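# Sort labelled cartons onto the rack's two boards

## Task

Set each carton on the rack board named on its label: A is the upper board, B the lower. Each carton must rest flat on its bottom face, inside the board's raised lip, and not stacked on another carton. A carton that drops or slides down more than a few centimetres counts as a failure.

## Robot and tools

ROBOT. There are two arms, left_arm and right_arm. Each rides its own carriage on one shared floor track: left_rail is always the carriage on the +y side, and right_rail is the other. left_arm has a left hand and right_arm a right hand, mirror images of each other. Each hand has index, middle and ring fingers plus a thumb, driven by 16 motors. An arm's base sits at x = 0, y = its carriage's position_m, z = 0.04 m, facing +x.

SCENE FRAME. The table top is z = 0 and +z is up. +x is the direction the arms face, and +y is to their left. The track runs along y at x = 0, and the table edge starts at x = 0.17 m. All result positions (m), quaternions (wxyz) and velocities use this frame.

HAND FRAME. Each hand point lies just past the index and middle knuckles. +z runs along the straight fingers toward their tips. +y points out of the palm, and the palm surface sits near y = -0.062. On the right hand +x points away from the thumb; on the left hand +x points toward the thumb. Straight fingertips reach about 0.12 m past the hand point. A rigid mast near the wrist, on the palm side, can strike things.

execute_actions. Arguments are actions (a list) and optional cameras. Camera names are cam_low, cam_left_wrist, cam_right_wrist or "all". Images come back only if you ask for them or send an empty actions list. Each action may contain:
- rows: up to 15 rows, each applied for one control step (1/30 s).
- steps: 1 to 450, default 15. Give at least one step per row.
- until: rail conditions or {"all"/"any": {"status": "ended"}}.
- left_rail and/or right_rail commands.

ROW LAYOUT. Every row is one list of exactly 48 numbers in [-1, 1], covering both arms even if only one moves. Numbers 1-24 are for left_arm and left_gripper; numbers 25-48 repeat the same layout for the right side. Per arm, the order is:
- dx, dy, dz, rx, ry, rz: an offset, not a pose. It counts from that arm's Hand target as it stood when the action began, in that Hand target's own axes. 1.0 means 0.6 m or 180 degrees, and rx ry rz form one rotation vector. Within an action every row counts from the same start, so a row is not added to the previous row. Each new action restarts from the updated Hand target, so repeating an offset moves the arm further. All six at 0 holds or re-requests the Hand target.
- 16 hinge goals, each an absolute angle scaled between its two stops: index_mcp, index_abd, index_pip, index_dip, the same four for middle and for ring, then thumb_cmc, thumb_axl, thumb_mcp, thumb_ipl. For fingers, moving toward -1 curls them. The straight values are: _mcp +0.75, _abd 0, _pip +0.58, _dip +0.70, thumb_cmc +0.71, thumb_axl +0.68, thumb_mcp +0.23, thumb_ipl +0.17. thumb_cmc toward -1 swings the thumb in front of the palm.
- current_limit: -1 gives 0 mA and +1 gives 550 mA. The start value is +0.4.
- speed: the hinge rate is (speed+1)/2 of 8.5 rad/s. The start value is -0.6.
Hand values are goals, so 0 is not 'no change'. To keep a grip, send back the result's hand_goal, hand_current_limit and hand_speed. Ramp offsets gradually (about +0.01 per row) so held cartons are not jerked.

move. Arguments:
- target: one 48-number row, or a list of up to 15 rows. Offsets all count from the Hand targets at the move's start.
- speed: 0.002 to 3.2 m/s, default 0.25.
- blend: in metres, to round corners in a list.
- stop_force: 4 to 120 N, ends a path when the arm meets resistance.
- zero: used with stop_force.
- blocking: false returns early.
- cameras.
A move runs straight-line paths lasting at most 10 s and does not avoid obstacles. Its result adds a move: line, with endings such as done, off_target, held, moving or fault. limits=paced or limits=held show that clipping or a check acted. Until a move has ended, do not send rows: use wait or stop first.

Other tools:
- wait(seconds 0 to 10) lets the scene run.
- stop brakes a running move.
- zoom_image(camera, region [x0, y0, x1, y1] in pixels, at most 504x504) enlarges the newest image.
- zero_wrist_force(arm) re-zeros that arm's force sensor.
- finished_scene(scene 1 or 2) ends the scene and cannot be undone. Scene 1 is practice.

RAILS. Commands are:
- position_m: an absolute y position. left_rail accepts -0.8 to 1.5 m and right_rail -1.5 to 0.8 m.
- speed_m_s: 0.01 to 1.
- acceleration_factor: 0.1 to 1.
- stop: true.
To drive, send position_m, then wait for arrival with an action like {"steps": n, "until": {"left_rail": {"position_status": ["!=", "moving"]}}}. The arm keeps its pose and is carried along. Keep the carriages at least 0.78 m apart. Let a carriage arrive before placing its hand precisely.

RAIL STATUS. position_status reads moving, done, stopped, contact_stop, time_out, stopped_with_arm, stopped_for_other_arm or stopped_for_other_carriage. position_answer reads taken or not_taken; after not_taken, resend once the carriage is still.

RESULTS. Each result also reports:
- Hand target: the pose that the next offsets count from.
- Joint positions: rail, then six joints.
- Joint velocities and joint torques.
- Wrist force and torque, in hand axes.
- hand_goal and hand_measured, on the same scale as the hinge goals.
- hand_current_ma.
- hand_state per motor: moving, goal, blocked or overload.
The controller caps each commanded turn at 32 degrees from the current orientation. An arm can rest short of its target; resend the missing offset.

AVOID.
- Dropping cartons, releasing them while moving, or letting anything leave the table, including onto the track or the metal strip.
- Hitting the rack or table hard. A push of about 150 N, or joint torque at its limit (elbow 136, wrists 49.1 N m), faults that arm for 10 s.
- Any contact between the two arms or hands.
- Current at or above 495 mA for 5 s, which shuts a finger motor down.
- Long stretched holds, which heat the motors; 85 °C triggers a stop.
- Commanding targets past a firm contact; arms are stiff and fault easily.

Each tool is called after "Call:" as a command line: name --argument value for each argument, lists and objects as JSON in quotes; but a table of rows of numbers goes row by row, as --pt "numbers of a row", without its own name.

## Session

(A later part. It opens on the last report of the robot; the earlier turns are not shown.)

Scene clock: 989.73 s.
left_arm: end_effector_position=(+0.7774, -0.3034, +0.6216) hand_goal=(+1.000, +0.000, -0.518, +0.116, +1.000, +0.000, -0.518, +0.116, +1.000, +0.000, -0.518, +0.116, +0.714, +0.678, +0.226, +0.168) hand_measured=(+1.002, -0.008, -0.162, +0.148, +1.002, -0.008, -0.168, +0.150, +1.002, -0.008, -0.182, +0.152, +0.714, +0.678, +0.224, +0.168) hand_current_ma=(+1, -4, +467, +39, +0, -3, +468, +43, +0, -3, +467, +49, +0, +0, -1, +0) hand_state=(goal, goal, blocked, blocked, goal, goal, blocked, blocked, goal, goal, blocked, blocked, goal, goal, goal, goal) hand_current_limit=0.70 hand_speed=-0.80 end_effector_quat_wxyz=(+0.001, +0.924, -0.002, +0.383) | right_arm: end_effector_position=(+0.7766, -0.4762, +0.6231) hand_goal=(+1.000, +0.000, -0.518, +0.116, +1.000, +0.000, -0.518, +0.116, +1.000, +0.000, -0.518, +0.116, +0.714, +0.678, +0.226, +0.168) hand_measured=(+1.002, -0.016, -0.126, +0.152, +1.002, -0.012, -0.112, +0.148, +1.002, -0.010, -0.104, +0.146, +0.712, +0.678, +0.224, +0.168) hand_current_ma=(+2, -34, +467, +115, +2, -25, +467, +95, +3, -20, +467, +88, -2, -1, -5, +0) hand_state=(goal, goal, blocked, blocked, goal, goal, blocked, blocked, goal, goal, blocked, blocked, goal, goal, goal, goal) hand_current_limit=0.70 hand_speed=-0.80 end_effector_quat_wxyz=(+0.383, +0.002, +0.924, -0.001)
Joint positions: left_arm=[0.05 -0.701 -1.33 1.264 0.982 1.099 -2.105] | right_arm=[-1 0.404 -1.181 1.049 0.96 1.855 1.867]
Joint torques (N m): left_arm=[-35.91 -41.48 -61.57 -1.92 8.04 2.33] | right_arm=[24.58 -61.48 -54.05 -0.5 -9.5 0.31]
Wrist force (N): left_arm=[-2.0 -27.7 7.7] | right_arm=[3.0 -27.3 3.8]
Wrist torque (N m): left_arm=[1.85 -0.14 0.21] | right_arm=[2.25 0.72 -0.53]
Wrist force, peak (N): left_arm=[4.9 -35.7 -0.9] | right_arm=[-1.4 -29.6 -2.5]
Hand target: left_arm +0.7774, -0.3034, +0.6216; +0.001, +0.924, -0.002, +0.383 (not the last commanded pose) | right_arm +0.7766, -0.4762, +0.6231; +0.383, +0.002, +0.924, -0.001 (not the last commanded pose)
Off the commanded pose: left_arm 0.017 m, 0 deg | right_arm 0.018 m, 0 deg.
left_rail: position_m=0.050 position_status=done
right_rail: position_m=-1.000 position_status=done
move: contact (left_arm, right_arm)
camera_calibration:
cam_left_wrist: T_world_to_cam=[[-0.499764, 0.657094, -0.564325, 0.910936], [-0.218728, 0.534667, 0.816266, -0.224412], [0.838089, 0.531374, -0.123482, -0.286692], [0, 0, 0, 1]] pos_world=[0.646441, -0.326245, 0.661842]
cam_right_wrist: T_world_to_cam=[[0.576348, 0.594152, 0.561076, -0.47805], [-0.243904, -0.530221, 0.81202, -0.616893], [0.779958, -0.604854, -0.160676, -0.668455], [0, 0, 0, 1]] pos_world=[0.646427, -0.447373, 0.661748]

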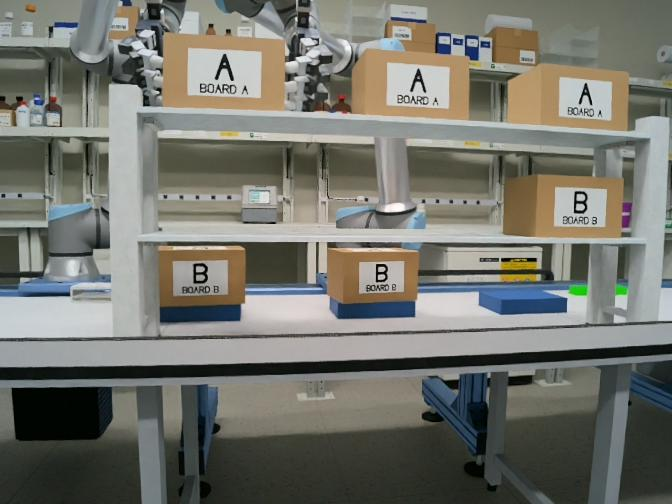

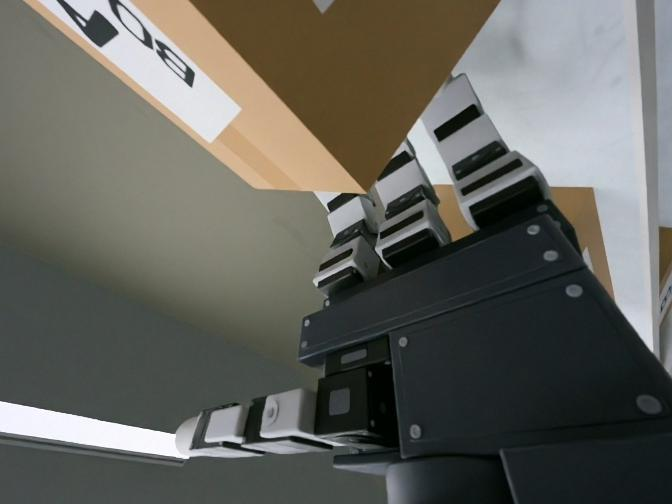

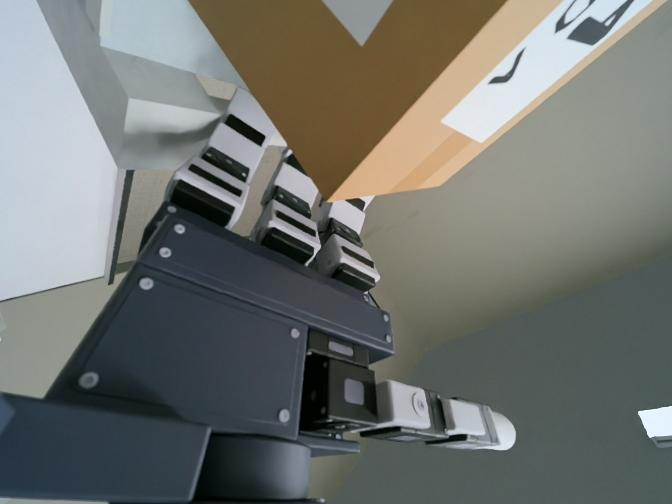

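Call:
execute_actions --actions '[{"rows":[[0,0,0,0,0,0,1,0,0.285,0.116,1,0,0.285,0.116,1,0,0.285,0.116,0.714,0.678,0.226,0.168,0.4,-0.75,0,0,0,0,0,0,1,0,0.1,0.116,1,0,0.1,0.116,1,0,0.1,0.116,0.714,0.678,0.226,0.168,0.4,-0.75]],"steps":32}]'

Call:
move --pt "0.1414 -0.02 -0.1414 0 0 0 1 0 0.285 0.116 1 0 0.285 0.116 1 0 0.285 0.116 0.714 0.678 0.226 0.168 0.4 -0.75 -0.1414 -0.008 -0.1414 0 0 0 1 0 0.1 0.116 1 0 0.1 0.116 1 0 0.1 0.116 0.714 0.678 0.226 0.168 0.4 -0.75" --pt "-0.5291 -0.0057 -0.2425 0 0.1111 0 1 0 0.285 0.116 1 0 0.285 0.116 1 0 0.285 0.116 0.714 0.678 0.226 0.168 0.4 -0.75 0.53 -0.273 -0.2398 0 -0.1111 0 1 0 0.285 0.116 1 0 0.285 0.116 1 0 0.285 0.116 0.714 0.678 0.226 0.168 0.4 -0.75" --speed '[0.12,0.3]' --blend '[0.01,0]' --cameras '["all"]'

Call:
zoom_image --camera "cam_low" --region '[140, 230, 270, 330]'

Call:
zoom_image --camera "cam_low" --region '[310, 230, 440, 330]'

Scene clock: 1030.63 s.
left_arm: end_effector_position=(+0.7774, -0.3035, +0.6216) hand_goal=(+1.000, +0.000, +0.286, +0.116, +1.000, +0.000, +0.286, +0.116, +1.000, +0.000, +0.286, +0.116, +0.714, +0.678, +0.226, +0.168) hand_measured=(+1.000, -0.006, +0.284, +0.118, +1.000, -0.006, +0.284, +0.120, +1.000, -0.006, +0.284, +0.118, +0.714, +0.678, +0.224, +0.168) hand_current_ma=(+0, -2, -1, +0, +0, -2, -1, +1, +0, -2, -1, +1, +0, +0, -1, +0) hand_state=(goal, goal, goal, goal, goal, goal, goal, goal, goal, goal, goal, goal, goal, goal, goal, goal) hand_current_limit=0.40 hand_speed=-0.75 end_effector_quat_wxyz=(+0.001, +0.924, -0.002, +0.383) | right_arm: end_effector_position=(+0.7766, -0.4762, +0.6231) hand_goal=(+1.000, +0.000, +0.100, +0.116, +1.000, +0.000, +0.100, +0.116, +1.000, +0.000, +0.100, +0.116, +0.714, +0.678, +0.226, +0.168) hand_measured=(+1.000, -0.008, +0.098, +0.120, +1.000, -0.008, +0.098, +0.120, +1.000, -0.006, +0.098, +0.116, +0.712, +0.678, +0.224, +0.168) hand_current_ma=(+0, -16, -4, +5, +0, -16, -4, +6, +0, -11, -4, +1, -2, -1, -5, +0) hand_state=(goal, goal, goal, goal, goal, goal, goal, goal, goal, goal, goal, goal, goal, goal, goal, goal) hand_current_limit=0.40 hand_speed=-0.75 end_effector_quat_wxyz=(+0.383, +0.002, +0.924, -0.001)
Joint positions: left_arm=[0.05 -0.701 -1.33 1.264 0.982 1.099 -2.105] | right_arm=[-1 0.404 -1.181 1.049 0.96 1.855 1.867]
Joint torques (N m): left_arm=[10.83 -45.62 -27.35 3.99 -3.26 0.22] | right_arm=[-10.59 -60.48 -32.58 -0.6 2.2 0.47]
Wrist force (N): left_arm=[0.7 -3.9 2.9] | right_arm=[-1.6 1.5 0.7]
Wrist torque (N m): left_arm=[-0.76 -0.06 0.04] | right_arm=[0.13 0.22 0.16]
Wrist force, peak (N): left_arm=[-2.0 -28.4 7.8] | right_arm=[3.9 -27.7 3.8]
Hand target: left_arm +0.7774, -0.3035, +0.6216; +0.001, +0.924, -0.002, +0.383 | right_arm +0.7766, -0.4762, +0.6231; +0.383, +0.002, +0.924, -0.001
Off the commanded pose: left_arm 0.000 m, 0 deg | right_arm 0.000 m, 0 deg.
left_rail: position_m=0.050 position_status=done
right_rail: position_m=-1.000 position_status=done

Scene clock: 1034.70 s.
left_arm: end_effector_position=(+0.4501, -0.2987, +0.5001) hand_goal=(+1.000, +0.000, +0.286, +0.116, +1.000, +0.000, +0.286, +0.116, +1.000, +0.000, +0.286, +0.116, +0.714, +0.678, +0.226, +0.168) hand_measured=(+1.000, -0.006, +0.284, +0.118, +1.000, -0.006, +0.284, +0.120, +1.000, -0.006, +0.284, +0.118, +0.714, +0.678, +0.224, +0.168) hand_current_ma=(+0, -2, -1, +0, +0, -2, -1, +1, +0, -2, -1, +1, +0, +0, -1, +0) hand_state=(goal, goal, goal, goal, goal, goal, goal, goal, goal, goal, goal, goal, goal, goal, goal, goal) hand_current_limit=0.40 hand_speed=-0.75 end_effector_quat_wxyz=(+0.001, +0.843, -0.002, +0.537) | right_arm: end_effector_position=(+0.4494, -0.6388, +0.5000) hand_goal=(+1.000, +0.000, +0.286, +0.116, +1.000, +0.000, +0.286, +0.116, +1.000, +0.000, +0.286, +0.116, +0.714, +0.678, +0.226, +0.168) hand_measured=(+1.000, -0.008, +0.284, +0.118, +1.000, -0.008, +0.284, +0.120, +1.000, -0.006, +0.284, +0.116, +0.712, +0.678, +0.224, +0.168) hand_current_ma=(+0, -15, -4, +5, +0, -15, -5, +5, +0, -11, -5, +1, -2, -1, -5, +0) hand_state=(goal, goal, goal, goal, goal, goal, goal, goal, goal, goal, goal, goal, goal, goal, goal, goal) hand_current_limit=0.40 hand_speed=-0.75 end_effector_quat_wxyz=(+0.537, +0.002, +0.843, -0.001)
Joint positions: left_arm=[0.05 -1.416 -1.784 2.136 0.892 0.463 -2.78] | right_arm=[-1 0.39 -1.907 2.098 0.276 1.926 1.745]
Joint torques (N m): left_arm=[-11.89 -1.29 -23.7 5.46 -4.46 -3.7] | right_arm=[-11.09 -32.73 -33.1 -2.76 -1.64 -1.09]
Wrist force (N): left_arm=[1.3 -3.9 2.9] | right_arm=[-1.7 1.4 0.7]
Wrist torque (N m): left_arm=[-0.71 -0.10 0.22] | right_arm=[0.08 0.18 0.16]
Wrist force, peak (N): left_arm=[2.7 -4.4 2.7] | right_arm=[-3.4 1.6 1.4]
Hand target: left_arm +0.4501, -0.2987, +0.5001; +0.001, +0.843, -0.002, +0.537 | right_arm +0.4494, -0.6388, +0.5000; +0.537, +0.002, +0.843, -0.001
Off the commanded pose: left_arm 0.000 m, 0 deg | right_arm 0.000 m, 0 deg.
left_rail: position_m=0.050 position_status=done
right_rail: position_m=-1.000 position_status=done
move: done
camera_calibration:
cam_left_wrist: T_world_to_cam=[[-0.2765, 0.656321, -0.70199, 0.643851], [-0.484528, 0.535622, 0.691623, -0.0169394], [0.829928, 0.531367, 0.169907, -0.172863], [0, 0, 0, 1]] pos_world=[0.313281, -0.321646, 0.493063]
cam_right_wrist: T_world_to_cam=[[0.349861, 0.595015, 0.72357, -0.102779], [-0.506961, -0.529257, 0.680351, -0.498243], [0.787774, -0.60485, 0.116483, -0.673443], [0, 0, 0, 1]] pos_world=[0.31389, -0.609876, 0.491792]

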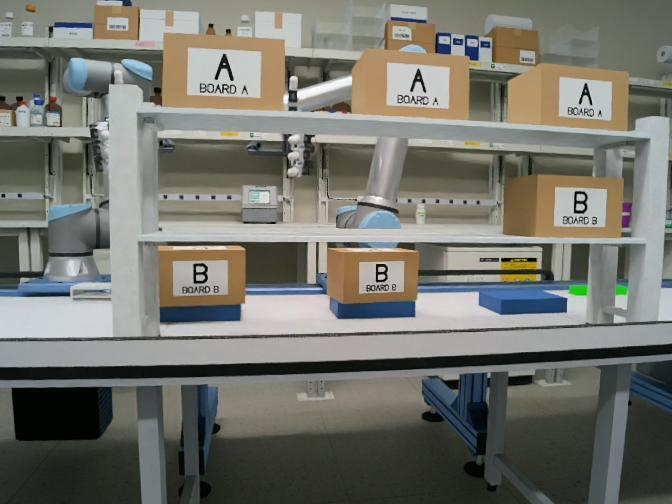

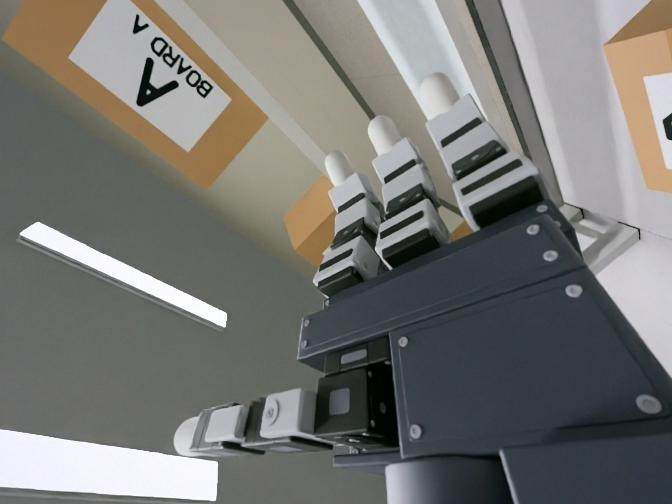

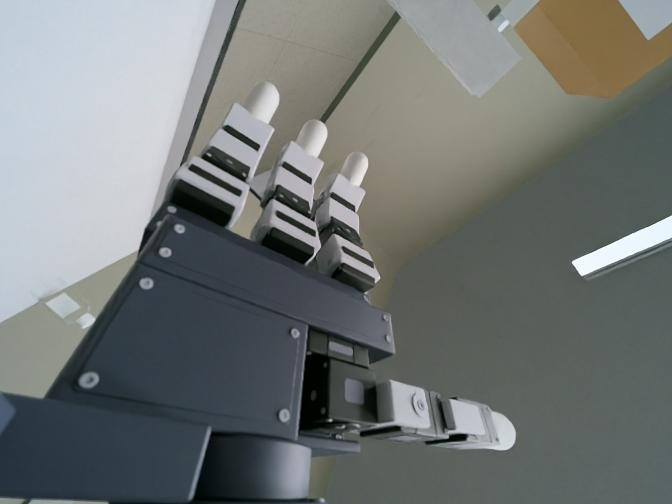

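Scaled by 3.877 from the camera's 672x504 image, which has a finer 960x720 frame.

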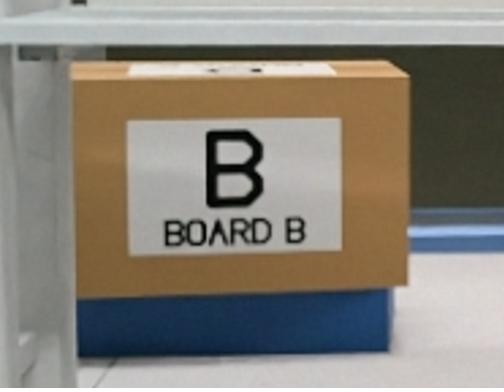

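Scaled by 3.877 from the camera's 672x504 image, which has a finer 960x720 frame.

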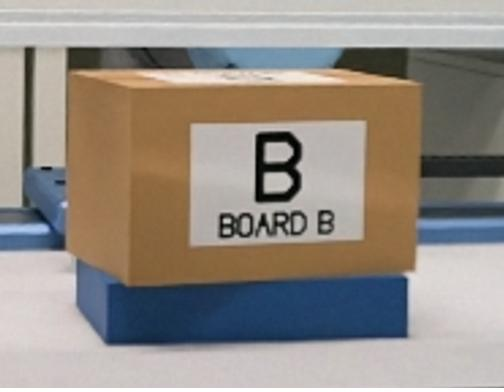

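Call:
move --target '[-0.5457,0.0458,0.1829,0.0413,0,-0.0193,1,0,0.285,0.116,1,0,0.285,0.116,1,0,0.285,0.116,0.714,0.678,0.226,0.168,0.4,-0.75,0.5158,0.0277,0.2468,-0.0413,0,-0.0193,1,0,0.285,0.116,1,0,0.285,0.116,1,0,0.285,0.116,0.714,0.678,0.226,0.168,0.4,-0.75]' --speed 0.28 --cameras '["all"]'

Scene clock: 1061.80 s.
left_arm: end_effector_position=(+0.4110, -0.3261, +0.1570) hand_goal=(+1.000, +0.000, +0.286, +0.116, +1.000, +0.000, +0.286, +0.116, +1.000, +0.000, +0.286, +0.116, +0.714, +0.678, +0.226, +0.168) hand_measured=(+1.000, -0.006, +0.284, +0.118, +1.000, -0.006, +0.284, +0.120, +1.000, -0.006, +0.284, +0.118, +0.714, +0.678, +0.224, +0.168) hand_current_ma=(+0, -2, -1, +0, +0, -2, -1, +1, +0, -2, -1, +1, +0, +0, -1, +0) hand_state=(goal, goal, goal, goal, goal, goal, goal, goal, goal, goal, goal, goal, goal, goal, goal, goal) hand_current_limit=0.40 hand_speed=-0.75 end_effector_quat_wxyz=(-0.037, +0.841, +0.059, +0.536) | right_arm: end_effector_position=(+0.4529, -0.6222, +0.1570) hand_goal=(+1.000, +0.000, +0.286, +0.116, +1.000, +0.000, +0.286, +0.116, +1.000, +0.000, +0.286, +0.116, +0.714, +0.678, +0.226, +0.168) hand_measured=(+1.000, -0.008, +0.284, +0.118, +1.000, -0.008, +0.284, +0.118, +1.000, -0.006, +0.284, +0.116, +0.712, +0.678, +0.224, +0.168) hand_current_ma=(+0, -15, -4, +5, +0, -15, -5, +5, +0, -11, -5, +1, -2, -1, -5, +0) hand_state=(goal, goal, goal, goal, goal, goal, goal, goal, goal, goal, goal, goal, goal, goal, goal, goal) hand_current_limit=0.40 hand_speed=-0.75 end_effector_quat_wxyz=(+0.536, -0.059, +0.841, +0.037)
Joint positions: left_arm=[0.05 -1.589 -1.066 2.392 0.569 0.462 -3.5] | right_arm=[-1 0.321 -1.49 2.495 -0.562 1.735 1.648]
Joint torques (N m): left_arm=[-12.39 -27.49 -18.56 4.75 -4.47 -3.89] | right_arm=[-3.76 -13.94 -15.86 -3.16 -2.3 -1.13]
Wrist force (N): left_arm=[1.0 -4.0 3.2] | right_arm=[-1.8 1.4 0.4]
Wrist torque (N m): left_arm=[-0.75 -0.05 0.20] | right_arm=[0.11 0.19 0.06]
Wrist force, peak (N): left_arm=[2.8 -4.3 2.4] | right_arm=[-2.7 1.6 0.1]
Hand target: left_arm +0.4110, -0.3261, +0.1570; -0.037, +0.841, +0.059, +0.536 | right_arm +0.4529, -0.6222, +0.1569; +0.536, -0.059, +0.841, +0.037
Off the commanded pose: left_arm 0.000 m, 0 deg | right_arm 0.000 m, 0 deg.
left_rail: position_m=0.050 position_status=done
right_rail: position_m=-1.000 position_status=done
move: done
camera_calibration:
cam_left_wrist: T_world_to_cam=[[-0.367236, 0.610069, -0.702106, 0.432435], [-0.555956, 0.461194, 0.69153, 0.221107], [0.745688, 0.644294, 0.169805, 0.00383186], [0, 0, 0, 1]] pos_world=[0.278874, -0.368257, 0.150063]
cam_right_wrist: T_world_to_cam=[[0.261345, 0.638973, 0.723472, 0.201797], [-0.426251, -0.596081, 0.680439, -0.332502], [0.86603, -0.486211, 0.11658, -0.587916], [0, 0, 0, 1]] pos_world=[0.314685, -0.612992, 0.148792]

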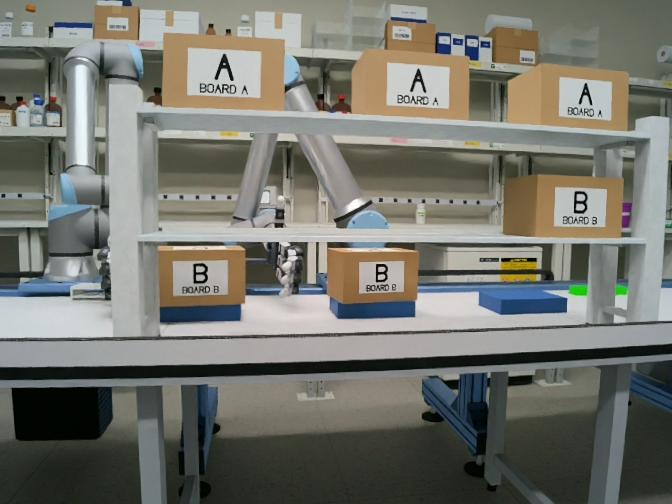

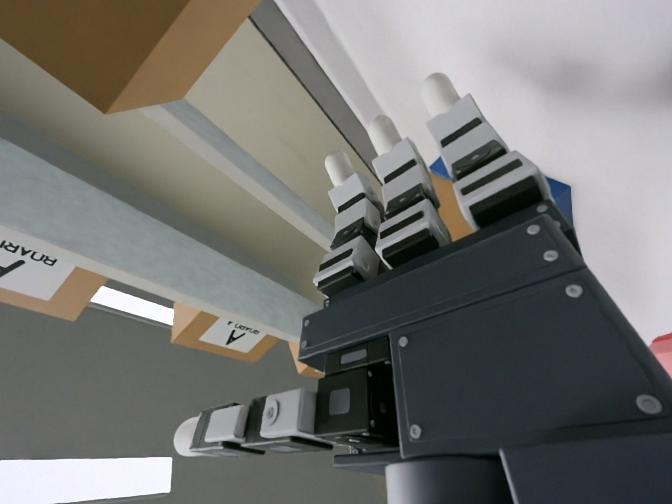

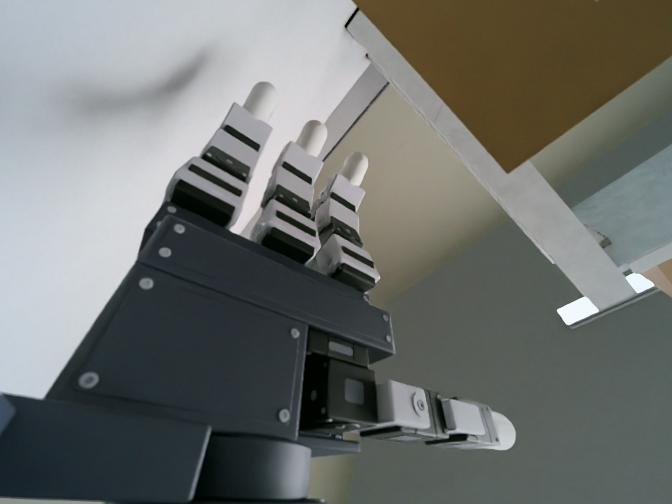

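Call:
move --target '[0.0035,0.1208,0.005,0.0035,0,-0.0016,1,0,0.286,0.116,1,0,0.286,0.116,1,0,0.286,0.116,0.714,0.678,0.226,0.168,0.4,-0.7,-0.005,0.0825,0.0078,-0.0035,0,-0.0016,1,0,0.286,0.116,1,0,0.286,0.116,1,0,0.286,0.116,0.714,0.678,0.226,0.168,0.4,-0.7]' --speed 0.1 --stop_force 20

Call:
execute_actions --actions '[{"rows":[[0,0,0,0,0,0,1,0,-0.518,0.116,1,0,-0.518,0.116,1,0,-0.518,0.116,0.714,0.678,0.226,0.168,-0.4,-0.8,0,0,0,0,0,0,1,0,-0.518,0.116,1,0,-0.518,0.116,1,0,-0.518,0.116,0.714,0.678,0.226,0.168,-0.4,-0.8]],"steps":45},{"rows":[[0,0,0,0,0,0,1,0,-0.518,0.116,1,0,-0.518,0.116,1,0,-0.518,0.116,0.714,0.678,0.226,0.168,0.7,-0.8,0,0,0,0,0,0,1,0,-0.518,0.116,1,0,-0.518,0.116,1,0,-0.518,0.116,0.714,0.678,0.226,0.168,0.7,-0.8]],"steps":22}]' --cameras '["all"]'

Scene clock: 1103.37 s.
left_arm: end_effector_position=(+0.4247, -0.3973, +0.1576) hand_goal=(+1.000, +0.000, +0.286, +0.116, +1.000, +0.000, +0.286, +0.116, +1.000, +0.000, +0.286, +0.116, +0.714, +0.678, +0.226, +0.168) hand_measured=(+1.000, -0.006, +0.284, +0.118, +1.000, -0.006, +0.284, +0.120, +1.000, -0.006, +0.284, +0.118, +0.714, +0.678, +0.224, +0.168) hand_current_ma=(+0, -2, -1, +0, +0, -2, -1, +1, +0, -2, -1, +1, +0, +0, -1, +0) hand_state=(goal, goal, goal, goal, goal, goal, goal, goal, goal, goal, goal, goal, goal, goal, goal, goal) hand_current_limit=0.40 hand_speed=-0.70 end_effector_quat_wxyz=(-0.041, +0.841, +0.064, +0.536) | right_arm: end_effector_position=(+0.4515, -0.5724, +0.1577) hand_goal=(+1.000, +0.000, +0.286, +0.116, +1.000, +0.000, +0.286, +0.116, +1.000, +0.000, +0.286, +0.116, +0.714, +0.678, +0.226, +0.168) hand_measured=(+1.000, -0.008, +0.284, +0.118, +1.000, -0.008, +0.284, +0.118, +1.000, -0.006, +0.284, +0.116, +0.712, +0.678, +0.224, +0.168) hand_current_ma=(+0, -15, -4, +5, +0, -15, -5, +5, +0, -11, -5, +1, -2, -1, -5, +0) hand_state=(goal, goal, goal, goal, goal, goal, goal, goal, goal, goal, goal, goal, goal, goal, goal, goal) hand_current_limit=0.40 hand_speed=-0.70 end_effector_quat_wxyz=(+0.536, -0.064, +0.841, +0.041)
Joint positions: left_arm=[0.05 -1.553 -1.025 2.24 0.633 0.455 -3.449] | right_arm=[-1 0.455 -1.431 2.422 -0.537 1.845 1.702]
Joint torques (N m): left_arm=[9.24 -36.93 -23.53 6.17 -4.55 3.33] | right_arm=[12.66 -21.86 -29.52 2.66 2.58 2.33]
Wrist force (N): left_arm=[1.2 -4.1 2.9] | right_arm=[-1.1 1.2 0.7]
Wrist torque (N m): left_arm=[-0.73 -0.09 0.06] | right_arm=[-0.01 0.09 -0.19]
Wrist force, peak (N): left_arm=[1.1 -4.7 3.3] | right_arm=[-2.0 2.5 0.3]
Hand target: left_arm +0.4247, -0.3973, +0.1576; -0.041, +0.841, +0.064, +0.536 | right_arm +0.4515, -0.5724, +0.1577; +0.536, -0.064, +0.841, +0.041
Off the commanded pose: left_arm 0.000 m, 0 deg | right_arm 0.000 m, 0 deg.
left_rail: position_m=0.050 position_status=done
right_rail: position_m=-1.000 position_status=done
move: done

Scene clock: 1105.80 s.
left_arm: end_effector_position=(+0.4247, -0.3973, +0.1576) hand_goal=(+1.000, +0.000, -0.518, +0.116, +1.000, +0.000, -0.518, +0.116, +1.000, +0.000, -0.518, +0.116, +0.714, +0.678, +0.226, +0.168) hand_measured=(+1.002, -0.008, -0.396, +0.122, +1.002, -0.008, -0.388, +0.124, +1.002, -0.010, -0.384, +0.126, +0.714, +0.678, +0.224, +0.168) hand_current_ma=(+0, -4, +327, +3, +0, -3, +360, +4, +0, -4, +378, +7, +0, +0, -1, +0) hand_state=(goal, goal, blocked, goal, goal, goal, blocked, goal, goal, goal, blocked, goal, goal, goal, goal, goal) hand_current_limit=0.70 hand_speed=-0.80 end_effector_quat_wxyz=(-0.041, +0.841, +0.064, +0.536) | right_arm: end_effector_position=(+0.4515, -0.5724, +0.1577) hand_goal=(+1.000, +0.000, -0.518, +0.116, +1.000, +0.000, -0.518, +0.116, +1.000, +0.000, -0.518, +0.116, +0.714, +0.678, +0.226, +0.168) hand_measured=(+1.002, +0.000, -0.070, +0.142, +1.002, +0.000, -0.072, +0.138, +1.002, +0.002, -0.078, +0.136, +0.712, +0.678, +0.224, +0.168) hand_current_ma=(+3, +0, +467, +73, +3, +1, +468, +64, +4, +2, +467, +57, -2, -1, -5, +0) hand_state=(goal, goal, blocked, blocked, goal, goal, blocked, blocked, goal, goal, blocked, blocked, goal, goal, goal, goal) hand_current_limit=0.70 hand_speed=-0.80 end_effector_quat_wxyz=(+0.536, -0.064, +0.841, +0.041)
Joint positions: left_arm=[0.05 -1.552 -1.025 2.24 0.633 0.455 -3.449] | right_arm=[-1 0.455 -1.431 2.422 -0.537 1.845 1.702]
Joint torques (N m): left_arm=[-18.92 -54.87 -23.24 0.33 -4.62 1.01] | right_arm=[12.78 -23.78 -28.33 -3.84 -14.87 2.42]
Wrist force (N): left_arm=[-4.9 -42.8 2.8] | right_arm=[-3.6 -39.1 -3.4]
Wrist torque (N m): left_arm=[1.57 -0.37 0.77] | right_arm=[3.49 -0.02 -1.30]
Wrist force, peak (N): left_arm=[-4.7 -42.9 2.7] | right_arm=[-3.7 -39.3 -3.2]
Hand target: left_arm +0.4247, -0.3973, +0.1576; -0.041, +0.841, +0.064, +0.536 | right_arm +0.4515, -0.5724, +0.1577; +0.536, -0.064, +0.841, +0.041
Off the commanded pose: left_arm 0.000 m, 0 deg | right_arm 0.000 m, 0 deg.
left_rail: position_m=0.050 position_status=done
right_rail: position_m=-1.000 position_status=done
camera_calibration:
cam_left_wrist: T_world_to_cam=[[-0.37465, 0.605719, -0.701956, 0.482654], [-0.561568, 0.454182, 0.691636, 0.26077], [0.737752, 0.653318, 0.169994, 0.0463576], [0, 0, 0, 1]] pos_world=[0.293066, -0.441076, 0.150563]
cam_right_wrist: T_world_to_cam=[[0.253673, 0.641989, 0.723533, 0.175069], [-0.419017, -0.601243, 0.680391, -0.310017], [0.871823, -0.475769, 0.116485, -0.559113], [0, 0, 0, 1]] pos_world=[0.313134, -0.564797, 0.149392]

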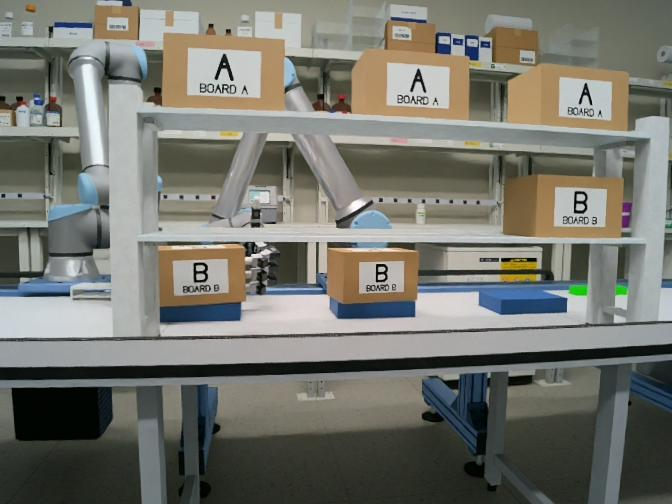

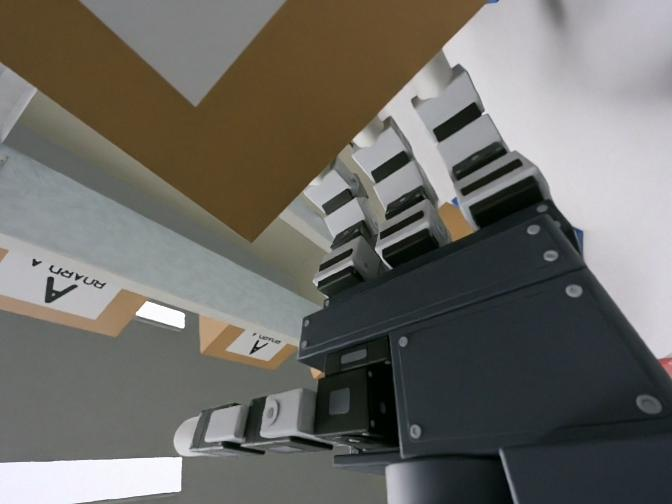

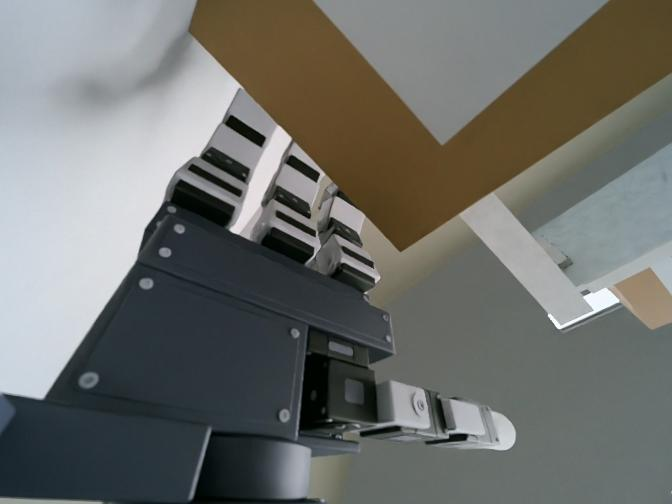

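Call:
move --pt "0.0453 0 -0.0211 0 0 0 1 0 -0.518 0.116 1 0 -0.518 0.116 1 0 -0.518 0.116 0.714 0.678 0.226 0.168 0.7 -0.8 -0.0453 0 -0.0211 0 0 0 1 0 -0.518 0.116 1 0 -0.518 0.116 1 0 -0.518 0.116 0.714 0.678 0.226 0.168 0.7 -0.8" --pt "0.2266 0 -0.1057 0 0 0 1 0 -0.518 0.116 1 0 -0.518 0.116 1 0 -0.518 0.116 0.714 0.678 0.226 0.168 0.7 -0.8 -0.2266 0 -0.1057 0 0 0 1 0 -0.518 0.116 1 0 -0.518 0.116 1 0 -0.518 0.116 0.714 0.678 0.226 0.168 0.7 -0.8" --pt "0.4397 -0.2662 0.083 -0.0403 0 0.0188 1 0 -0.518 0.116 1 0 -0.518 0.116 1 0 -0.518 0.116 -0.571 0.678 0.226 0.168 0.7 -0.8 -0.4223 0.2690 0.0458 0.0403 0 0.0188 1 0 -0.518 0.116 1 0 -0.518 0.116 1 0 -0.518 0.116 -0.571 0.678 0.226 0.168 0.7 -0.8" --speed '[0.06,0.15,0.14]' --blend '[0.01,0.02,0]' --cameras '["all"]'

Call:
zoom_image --camera "cam_low" --region '[130, 140, 330, 260]'

Scene clock: 1161.20 s.
left_arm: end_effector_position=(+0.5554, -0.2158, +0.3757) hand_goal=(+1.000, +0.000, -0.518, +0.116, +1.000, +0.000, -0.518, +0.116, +1.000, +0.000, -0.518, +0.116, -0.570, +0.678, +0.226, +0.168) hand_measured=(+1.000, -0.006, -0.474, +0.116, +1.000, -0.008, -0.446, +0.116, +1.002, -0.014, -0.436, +0.106, -0.576, +0.678, +0.224, +0.168) hand_current_ma=(+0, -2, +66, +0, +0, -4, +141, +0, +0, -9, +175, -6, -2, +0, -1, +0) hand_state=(goal, goal, blocked, goal, goal, goal, blocked, goal, goal, goal, blocked, goal, goal, goal, goal, goal) hand_current_limit=0.70 hand_speed=-0.80 end_effector_quat_wxyz=(-0.003, +0.843, +0.005, +0.537) | right_arm: end_effector_position=(+0.5576, -0.3929, +0.3757) hand_goal=(+1.000, +0.000, -0.518, +0.116, +1.000, +0.000, -0.518, +0.116, +1.000, +0.000, -0.518, +0.116, -0.570, +0.678, +0.226, +0.168) hand_measured=(+1.002, -0.020, -0.048, +0.168, +1.002, -0.020, -0.050, +0.164, +1.002, -0.020, -0.058, +0.160, -0.576, +0.678, +0.224, +0.168) hand_current_ma=(+3, -46, +468, +177, +2, -46, +468, +156, +2, -44, +467, +141, -14, -1, -5, +0) hand_state=(goal, goal, blocked, blocked, goal, goal, blocked, blocked, goal, goal, blocked, blocked, goal, goal, goal, goal) hand_current_limit=0.70 hand_speed=-0.80 end_effector_quat_wxyz=(+0.537, -0.005, +0.843, +0.003)
Joint positions: left_arm=[0.05 -1.009 -1.724 2.231 0.222 0.688 -2.175] | right_arm=[-1 0.723 -1.341 1.805 0.087 2.204 1.92]
Joint torques (N m): left_arm=[-7.07 -40.39 -62.85 -6.28 6.72 2.88] | right_arm=[33.05 -47.33 -56.37 -2.81 -5.68 2.64]
Wrist force (N): left_arm=[-6.2 -31.6 2.7] | right_arm=[4.9 -25.9 8.4]
Wrist torque (N m): left_arm=[0.72 -0.44 0.72] | right_arm=[2.22 0.48 -0.70]
Wrist force, peak (N): left_arm=[-4.8 -43.6 2.9] | right_arm=[-3.9 -39.6 -3.4]
Hand target: left_arm +0.5554, -0.2158, +0.3757; -0.003, +0.843, +0.005, +0.537 | right_arm +0.5576, -0.3929, +0.3757; +0.537, -0.005, +0.843, +0.003
Off the commanded pose: left_arm 0.000 m, 0 deg | right_arm 0.000 m, 0 deg.
left_rail: position_m=0.050 position_status=done
right_rail: position_m=-1.000 position_status=done
move: done
camera_calibration:
cam_left_wrist: T_world_to_cam=[[-0.286667, 0.651922, -0.702011, 0.535872], [-0.492812, 0.528037, 0.691601, 0.0786394], [0.821558, 0.544219, 0.169904, -0.275813], [0, 0, 0, 1]] pos_world=[0.418968, -0.240768, 0.368663]
cam_right_wrist: T_world_to_cam=[[0.340554, 0.600414, 0.723551, -0.18963], [-0.498633, -0.537084, 0.680372, -0.236462], [0.797112, -0.59249, 0.11648, -0.595841], [0, 0, 0, 1]] pos_world=[0.421624, -0.366173, 0.367492]

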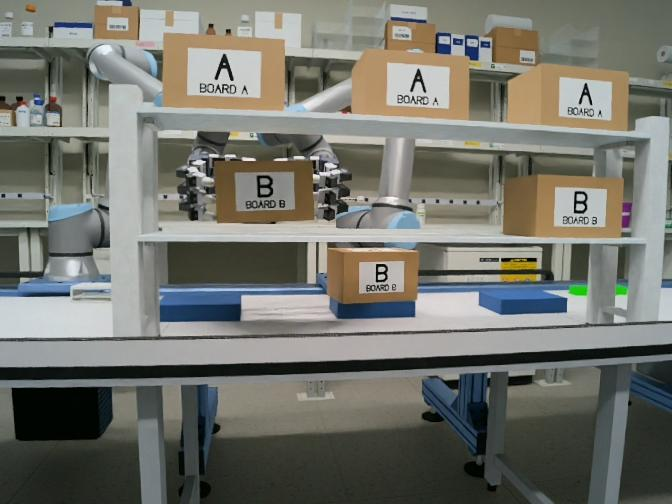

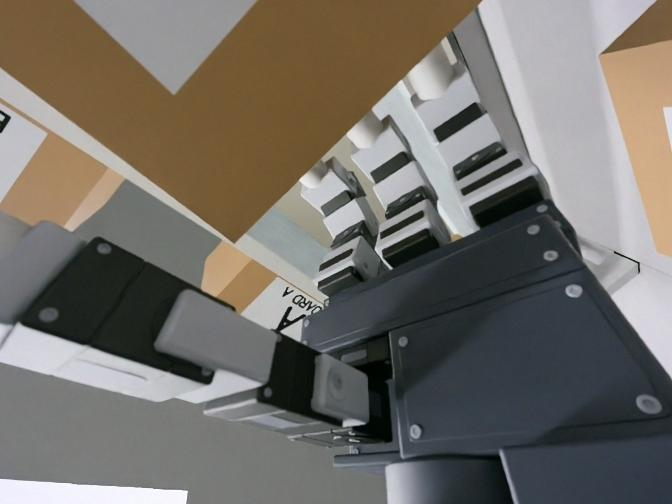

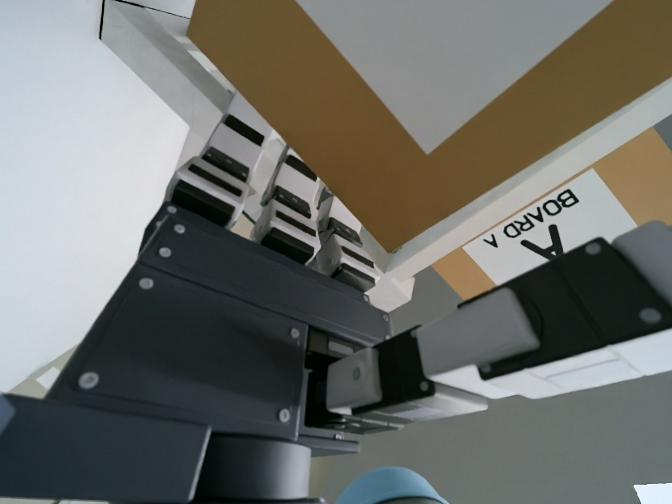

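Scaled by 2.520 from the camera's 672x504 image, which has a finer 960x720 frame.

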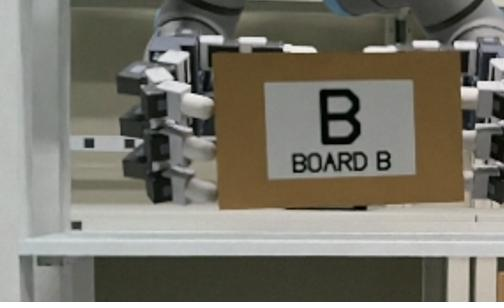

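Call:
execute_actions --actions '[]'

Scene clock: 1206.73 s.
left_arm: end_effector_position=(+0.5554, -0.2158, +0.3757) hand_goal=(+1.000, +0.000, -0.518, +0.116, +1.000, +0.000, -0.518, +0.116, +1.000, +0.000, -0.518, +0.116, -0.570, +0.678, +0.226, +0.168) hand_measured=(+1.000, -0.006, -0.474, +0.116, +1.000, -0.008, -0.446, +0.116, +1.002, -0.014, -0.436, +0.106, -0.576, +0.678, +0.224, +0.168) hand_current_ma=(+0, -2, +66, +0, +0, -4, +141, +0, +0, -9, +175, -6, -2, +0, -1, +0) hand_state=(goal, goal, blocked, goal, goal, goal, blocked, goal, goal, goal, blocked, goal, goal, goal, goal, goal) hand_current_limit=0.70 hand_speed=-0.80 end_effector_quat_wxyz=(-0.003, +0.843, +0.005, +0.537) | right_arm: end_effector_position=(+0.5576, -0.3929, +0.3757) hand_goal=(+1.000, +0.000, -0.518, +0.116, +1.000, +0.000, -0.518, +0.116, +1.000, +0.000, -0.518, +0.116, -0.570, +0.678, +0.226, +0.168) hand_measured=(+1.002, -0.020, -0.048, +0.168, +1.002, -0.020, -0.050, +0.164, +1.002, -0.020, -0.058, +0.160, -0.576, +0.678, +0.224, +0.168) hand_current_ma=(+3, -46, +468, +177, +2, -46, +468, +156, +2, -44, +468, +141, -14, -1, -5, +0) hand_state=(goal, goal, blocked, blocked, goal, goal, blocked, blocked, goal, goal, blocked, blocked, goal, goal, goal, goal) hand_current_limit=0.70 hand_speed=-0.80 end_effector_quat_wxyz=(+0.537, -0.005, +0.843, +0.003)
Joint positions: left_arm=[0.05 -1.009 -1.724 2.231 0.222 0.688 -2.175] | right_arm=[-1 0.723 -1.341 1.805 0.087 2.204 1.92]
Joint velocities: within noise
Joint torques (N m): left_arm=[-11.23 -39.67 -61.1 -6.15 6.73 2.94] | right_arm=[31.77 -48.57 -56.02 -3.24 -7.17 2.83]
Wrist force (N): left_arm=[-6.1 -31.1 2.4] | right_arm=[5.1 -25.7 8.2]
Wrist torque (N m): left_arm=[0.81 -0.46 0.72] | right_arm=[2.27 0.45 -0.68]
Wrist force, peak (N): left_arm=[-6.4 -31.8 2.5] | right_arm=[4.9 -26.3 8.4]
Hand target: left_arm +0.5554, -0.2158, +0.3757; -0.003, +0.843, +0.005, +0.537 | right_arm +0.5576, -0.3929, +0.3757; +0.537, -0.005, +0.843, +0.003
Off the commanded pose: left_arm 0.000 m, 0 deg | right_arm 0.000 m, 0 deg.
left_rail: position_m=0.050 position_status=done
right_rail: position_m=-1.000 position_status=done
camera_calibration:
cam_left_wrist: T_world_to_cam=[[-0.286667, 0.651922, -0.702011, 0.535872], [-0.492812, 0.528037, 0.691601, 0.0786394], [0.821558, 0.544219, 0.169904, -0.275813], [0, 0, 0, 1]] pos_world=[0.418968, -0.240768, 0.368663]
cam_right_wrist: T_world_to_cam=[[0.340554, 0.600414, 0.723551, -0.18963], [-0.498633, -0.537084, 0.680372, -0.236462], [0.797112, -0.59249, 0.11648, -0.595841], [0, 0, 0, 1]] pos_world=[0.421624, -0.366173, 0.367492]

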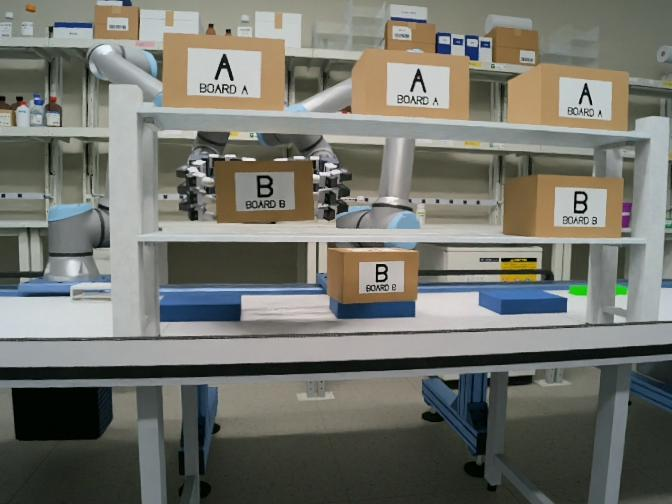

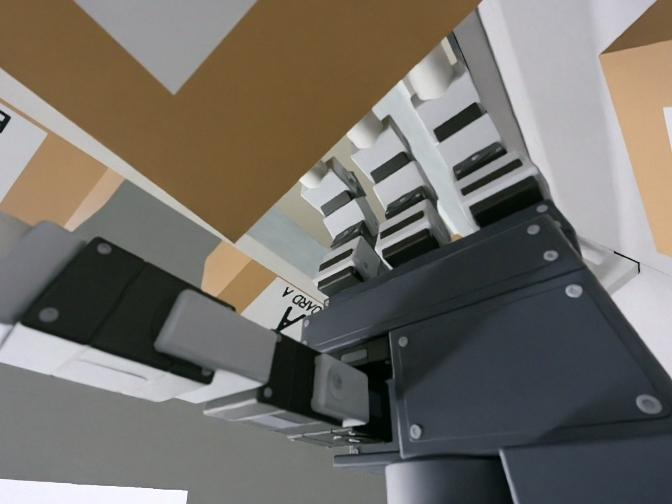

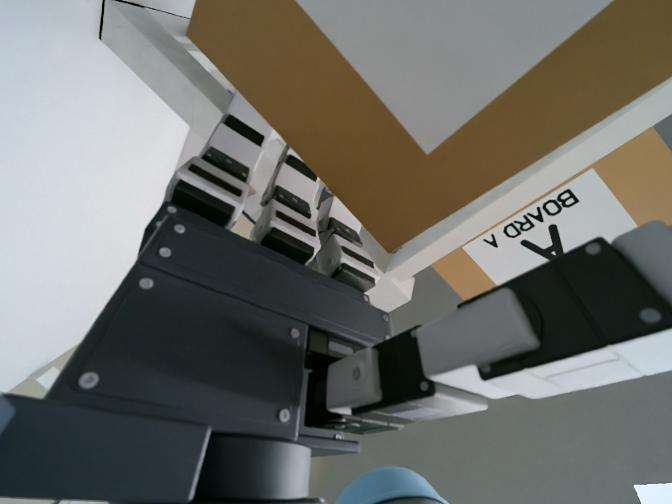

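Call:
move --target '[0,0.01,0,0,0,0,1,0,-0.7,0.116,1,0,-0.7,0.116,1,0,-0.7,0.116,-0.571,0.678,0.226,0.168,0.7,-0.8,0,0,0,0,0,0,1,0,-0.518,0.116,1,0,-0.518,0.116,1,0,-0.518,0.116,-0.571,0.678,0.226,0.168,0.7,-0.8]' --speed 0.01

Call:
execute_actions --actions '[]' --cameras '["cam_low"]'

Call:
zoom_image --camera "cam_low" --region '[170, 130, 370, 280]'

Scene clock: 1226.37 s.
left_arm: end_effector_position=(+0.5555, -0.2217, +0.3757) hand_goal=(+1.000, +0.000, -0.700, +0.116, +1.000, +0.000, -0.700, +0.116, +1.000, +0.000, -0.700, +0.116, -0.570, +0.678, +0.226, +0.168) hand_measured=(+0.998, -0.006, -0.728, +0.092, +1.000, +0.002, -0.714, +0.086, +1.002, +0.006, -0.708, +0.078, -0.576, +0.678, +0.224, +0.168) hand_current_ma=(+0, -2, -30, -24, +0, +0, -9, -36, +0, +2, -5, -52, -2, +0, -1, +0) hand_state=(goal, goal, blocked, blocked, goal, goal, goal, blocked, goal, goal, goal, blocked, goal, goal, goal, goal) hand_current_limit=0.70 hand_speed=-0.80 end_effector_quat_wxyz=(-0.003, +0.843, +0.005, +0.537) | right_arm: end_effector_position=(+0.5576, -0.3929, +0.3757) hand_goal=(+1.000, +0.000, -0.518, +0.116, +1.000, +0.000, -0.518, +0.116, +1.000, +0.000, -0.518, +0.116, -0.570, +0.678, +0.226, +0.168) hand_measured=(+1.002, -0.020, -0.004, +0.178, +1.002, -0.020, -0.006, +0.168, +1.002, -0.020, -0.014, +0.160, -0.576, +0.678, +0.224, +0.168) hand_current_ma=(+3, -46, +468, +221, +3, -46, +468, +176, +3, -44, +468, +143, -14, -1, -5, +0) hand_state=(goal, goal, blocked, blocked, goal, goal, blocked, blocked, goal, goal, blocked, blocked, goal, goal, goal, goal) hand_current_limit=0.70 hand_speed=-0.80 end_effector_quat_wxyz=(+0.537, -0.005, +0.843, +0.003)
Joint positions: left_arm=[0.05 -1.018 -1.716 2.225 0.227 0.681 -2.184] | right_arm=[-1 0.723 -1.341 1.805 0.087 2.204 1.92]
Joint torques (N m): left_arm=[-29.07 -10.6 -65.14 -3.29 0.87 -5.2] | right_arm=[25.96 -48.95 -48.03 -4.54 -7.68 2.29]
Wrist force (N): left_arm=[-7.3 -31.6 -0.6] | right_arm=[3.8 -26.3 11.2]
Wrist torque (N m): left_arm=[0.20 -0.29 1.41] | right_arm=[2.16 0.47 -1.00]
Wrist force, peak (N): left_arm=[-6.7 -35.1 1.8] | right_arm=[4.2 -29.1 9.5]
Hand target: left_arm +0.5555, -0.2218, +0.3757; -0.003, +0.843, +0.005, +0.537 | right_arm +0.5576, -0.3929, +0.3757; +0.537, -0.005, +0.843, +0.003
Off the commanded pose: left_arm 0.000 m, 0 deg | right_arm 0.000 m, 0 deg.
left_rail: position_m=0.050 position_status=done
right_rail: position_m=-1.000 position_status=done
move: done

Scene clock: 1226.37 s.
left_arm: end_effector_position=(+0.5555, -0.2217, +0.3757) hand_goal=(+1.000, +0.000, -0.700, +0.116, +1.000, +0.000, -0.700, +0.116, +1.000, +0.000, -0.700, +0.116, -0.570, +0.678, +0.226, +0.168) hand_measured=(+0.998, -0.006, -0.728, +0.092, +1.000, +0.002, -0.714, +0.086, +1.002, +0.006, -0.708, +0.078, -0.576, +0.678, +0.224, +0.168) hand_current_ma=(+0, -2, -30, -24, +0, +0, -9, -36, +0, +2, -5, -52, -2, +0, -1, +0) hand_state=(goal, goal, blocked, blocked, goal, goal, goal, blocked, goal, goal, goal, blocked, goal, goal, goal, goal) hand_current_limit=0.70 hand_speed=-0.80 end_effector_quat_wxyz=(-0.003, +0.843, +0.005, +0.537) | right_arm: end_effector_position=(+0.5576, -0.3929, +0.3757) hand_goal=(+1.000, +0.000, -0.518, +0.116, +1.000, +0.000, -0.518, +0.116, +1.000, +0.000, -0.518, +0.116, -0.570, +0.678, +0.226, +0.168) hand_measured=(+1.002, -0.020, -0.004, +0.178, +1.002, -0.020, -0.006, +0.168, +1.002, -0.020, -0.014, +0.160, -0.576, +0.678, +0.224, +0.168) hand_current_ma=(+3, -46, +468, +221, +3, -46, +468, +176, +3, -44, +468, +143, -14, -1, -5, +0) hand_state=(goal, goal, blocked, blocked, goal, goal, blocked, blocked, goal, goal, blocked, blocked, goal, goal, goal, goal) hand_current_limit=0.70 hand_speed=-0.80 end_effector_quat_wxyz=(+0.537, -0.005, +0.843, +0.003)
Joint positions: left_arm=[0.05 -1.018 -1.716 2.225 0.227 0.681 -2.184] | right_arm=[-1 0.723 -1.341 1.805 0.087 2.204 1.92]
Joint velocities: within noise
Joint torques (N m): left_arm=[-29.07 -10.6 -65.14 -3.29 0.87 -5.2] | right_arm=[25.96 -48.95 -48.03 -4.54 -7.68 2.29]
Wrist force (N): left_arm=[-7.3 -31.6 -0.6] | right_arm=[3.8 -26.3 11.2]
Wrist torque (N m): left_arm=[0.20 -0.29 1.41] | right_arm=[2.16 0.47 -1.00]
Wrist force, peak (N): left_arm=[-7.3 -31.6 -0.6] | right_arm=[3.8 -26.3 11.2]
Hand target: left_arm +0.5555, -0.2218, +0.3757; -0.003, +0.843, +0.005, +0.537 | right_arm +0.5576, -0.3929, +0.3757; +0.537, -0.005, +0.843, +0.003
Off the commanded pose: left_arm 0.000 m, 0 deg | right_arm 0.000 m, 0 deg.
left_rail: position_m=0.050 position_status=done
right_rail: position_m=-1.000 position_status=done
Images, in order (width x height): cam_low 672x504.

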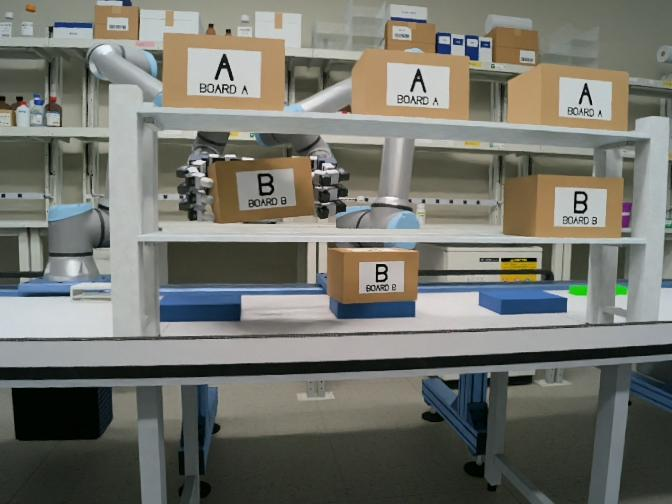

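Scaled by 2.520 from the camera's 672x504 image, which has a finer 960x720 frame.

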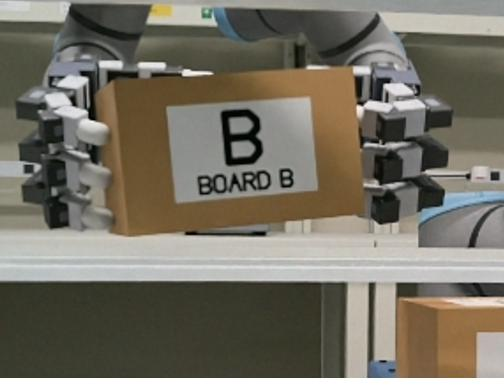

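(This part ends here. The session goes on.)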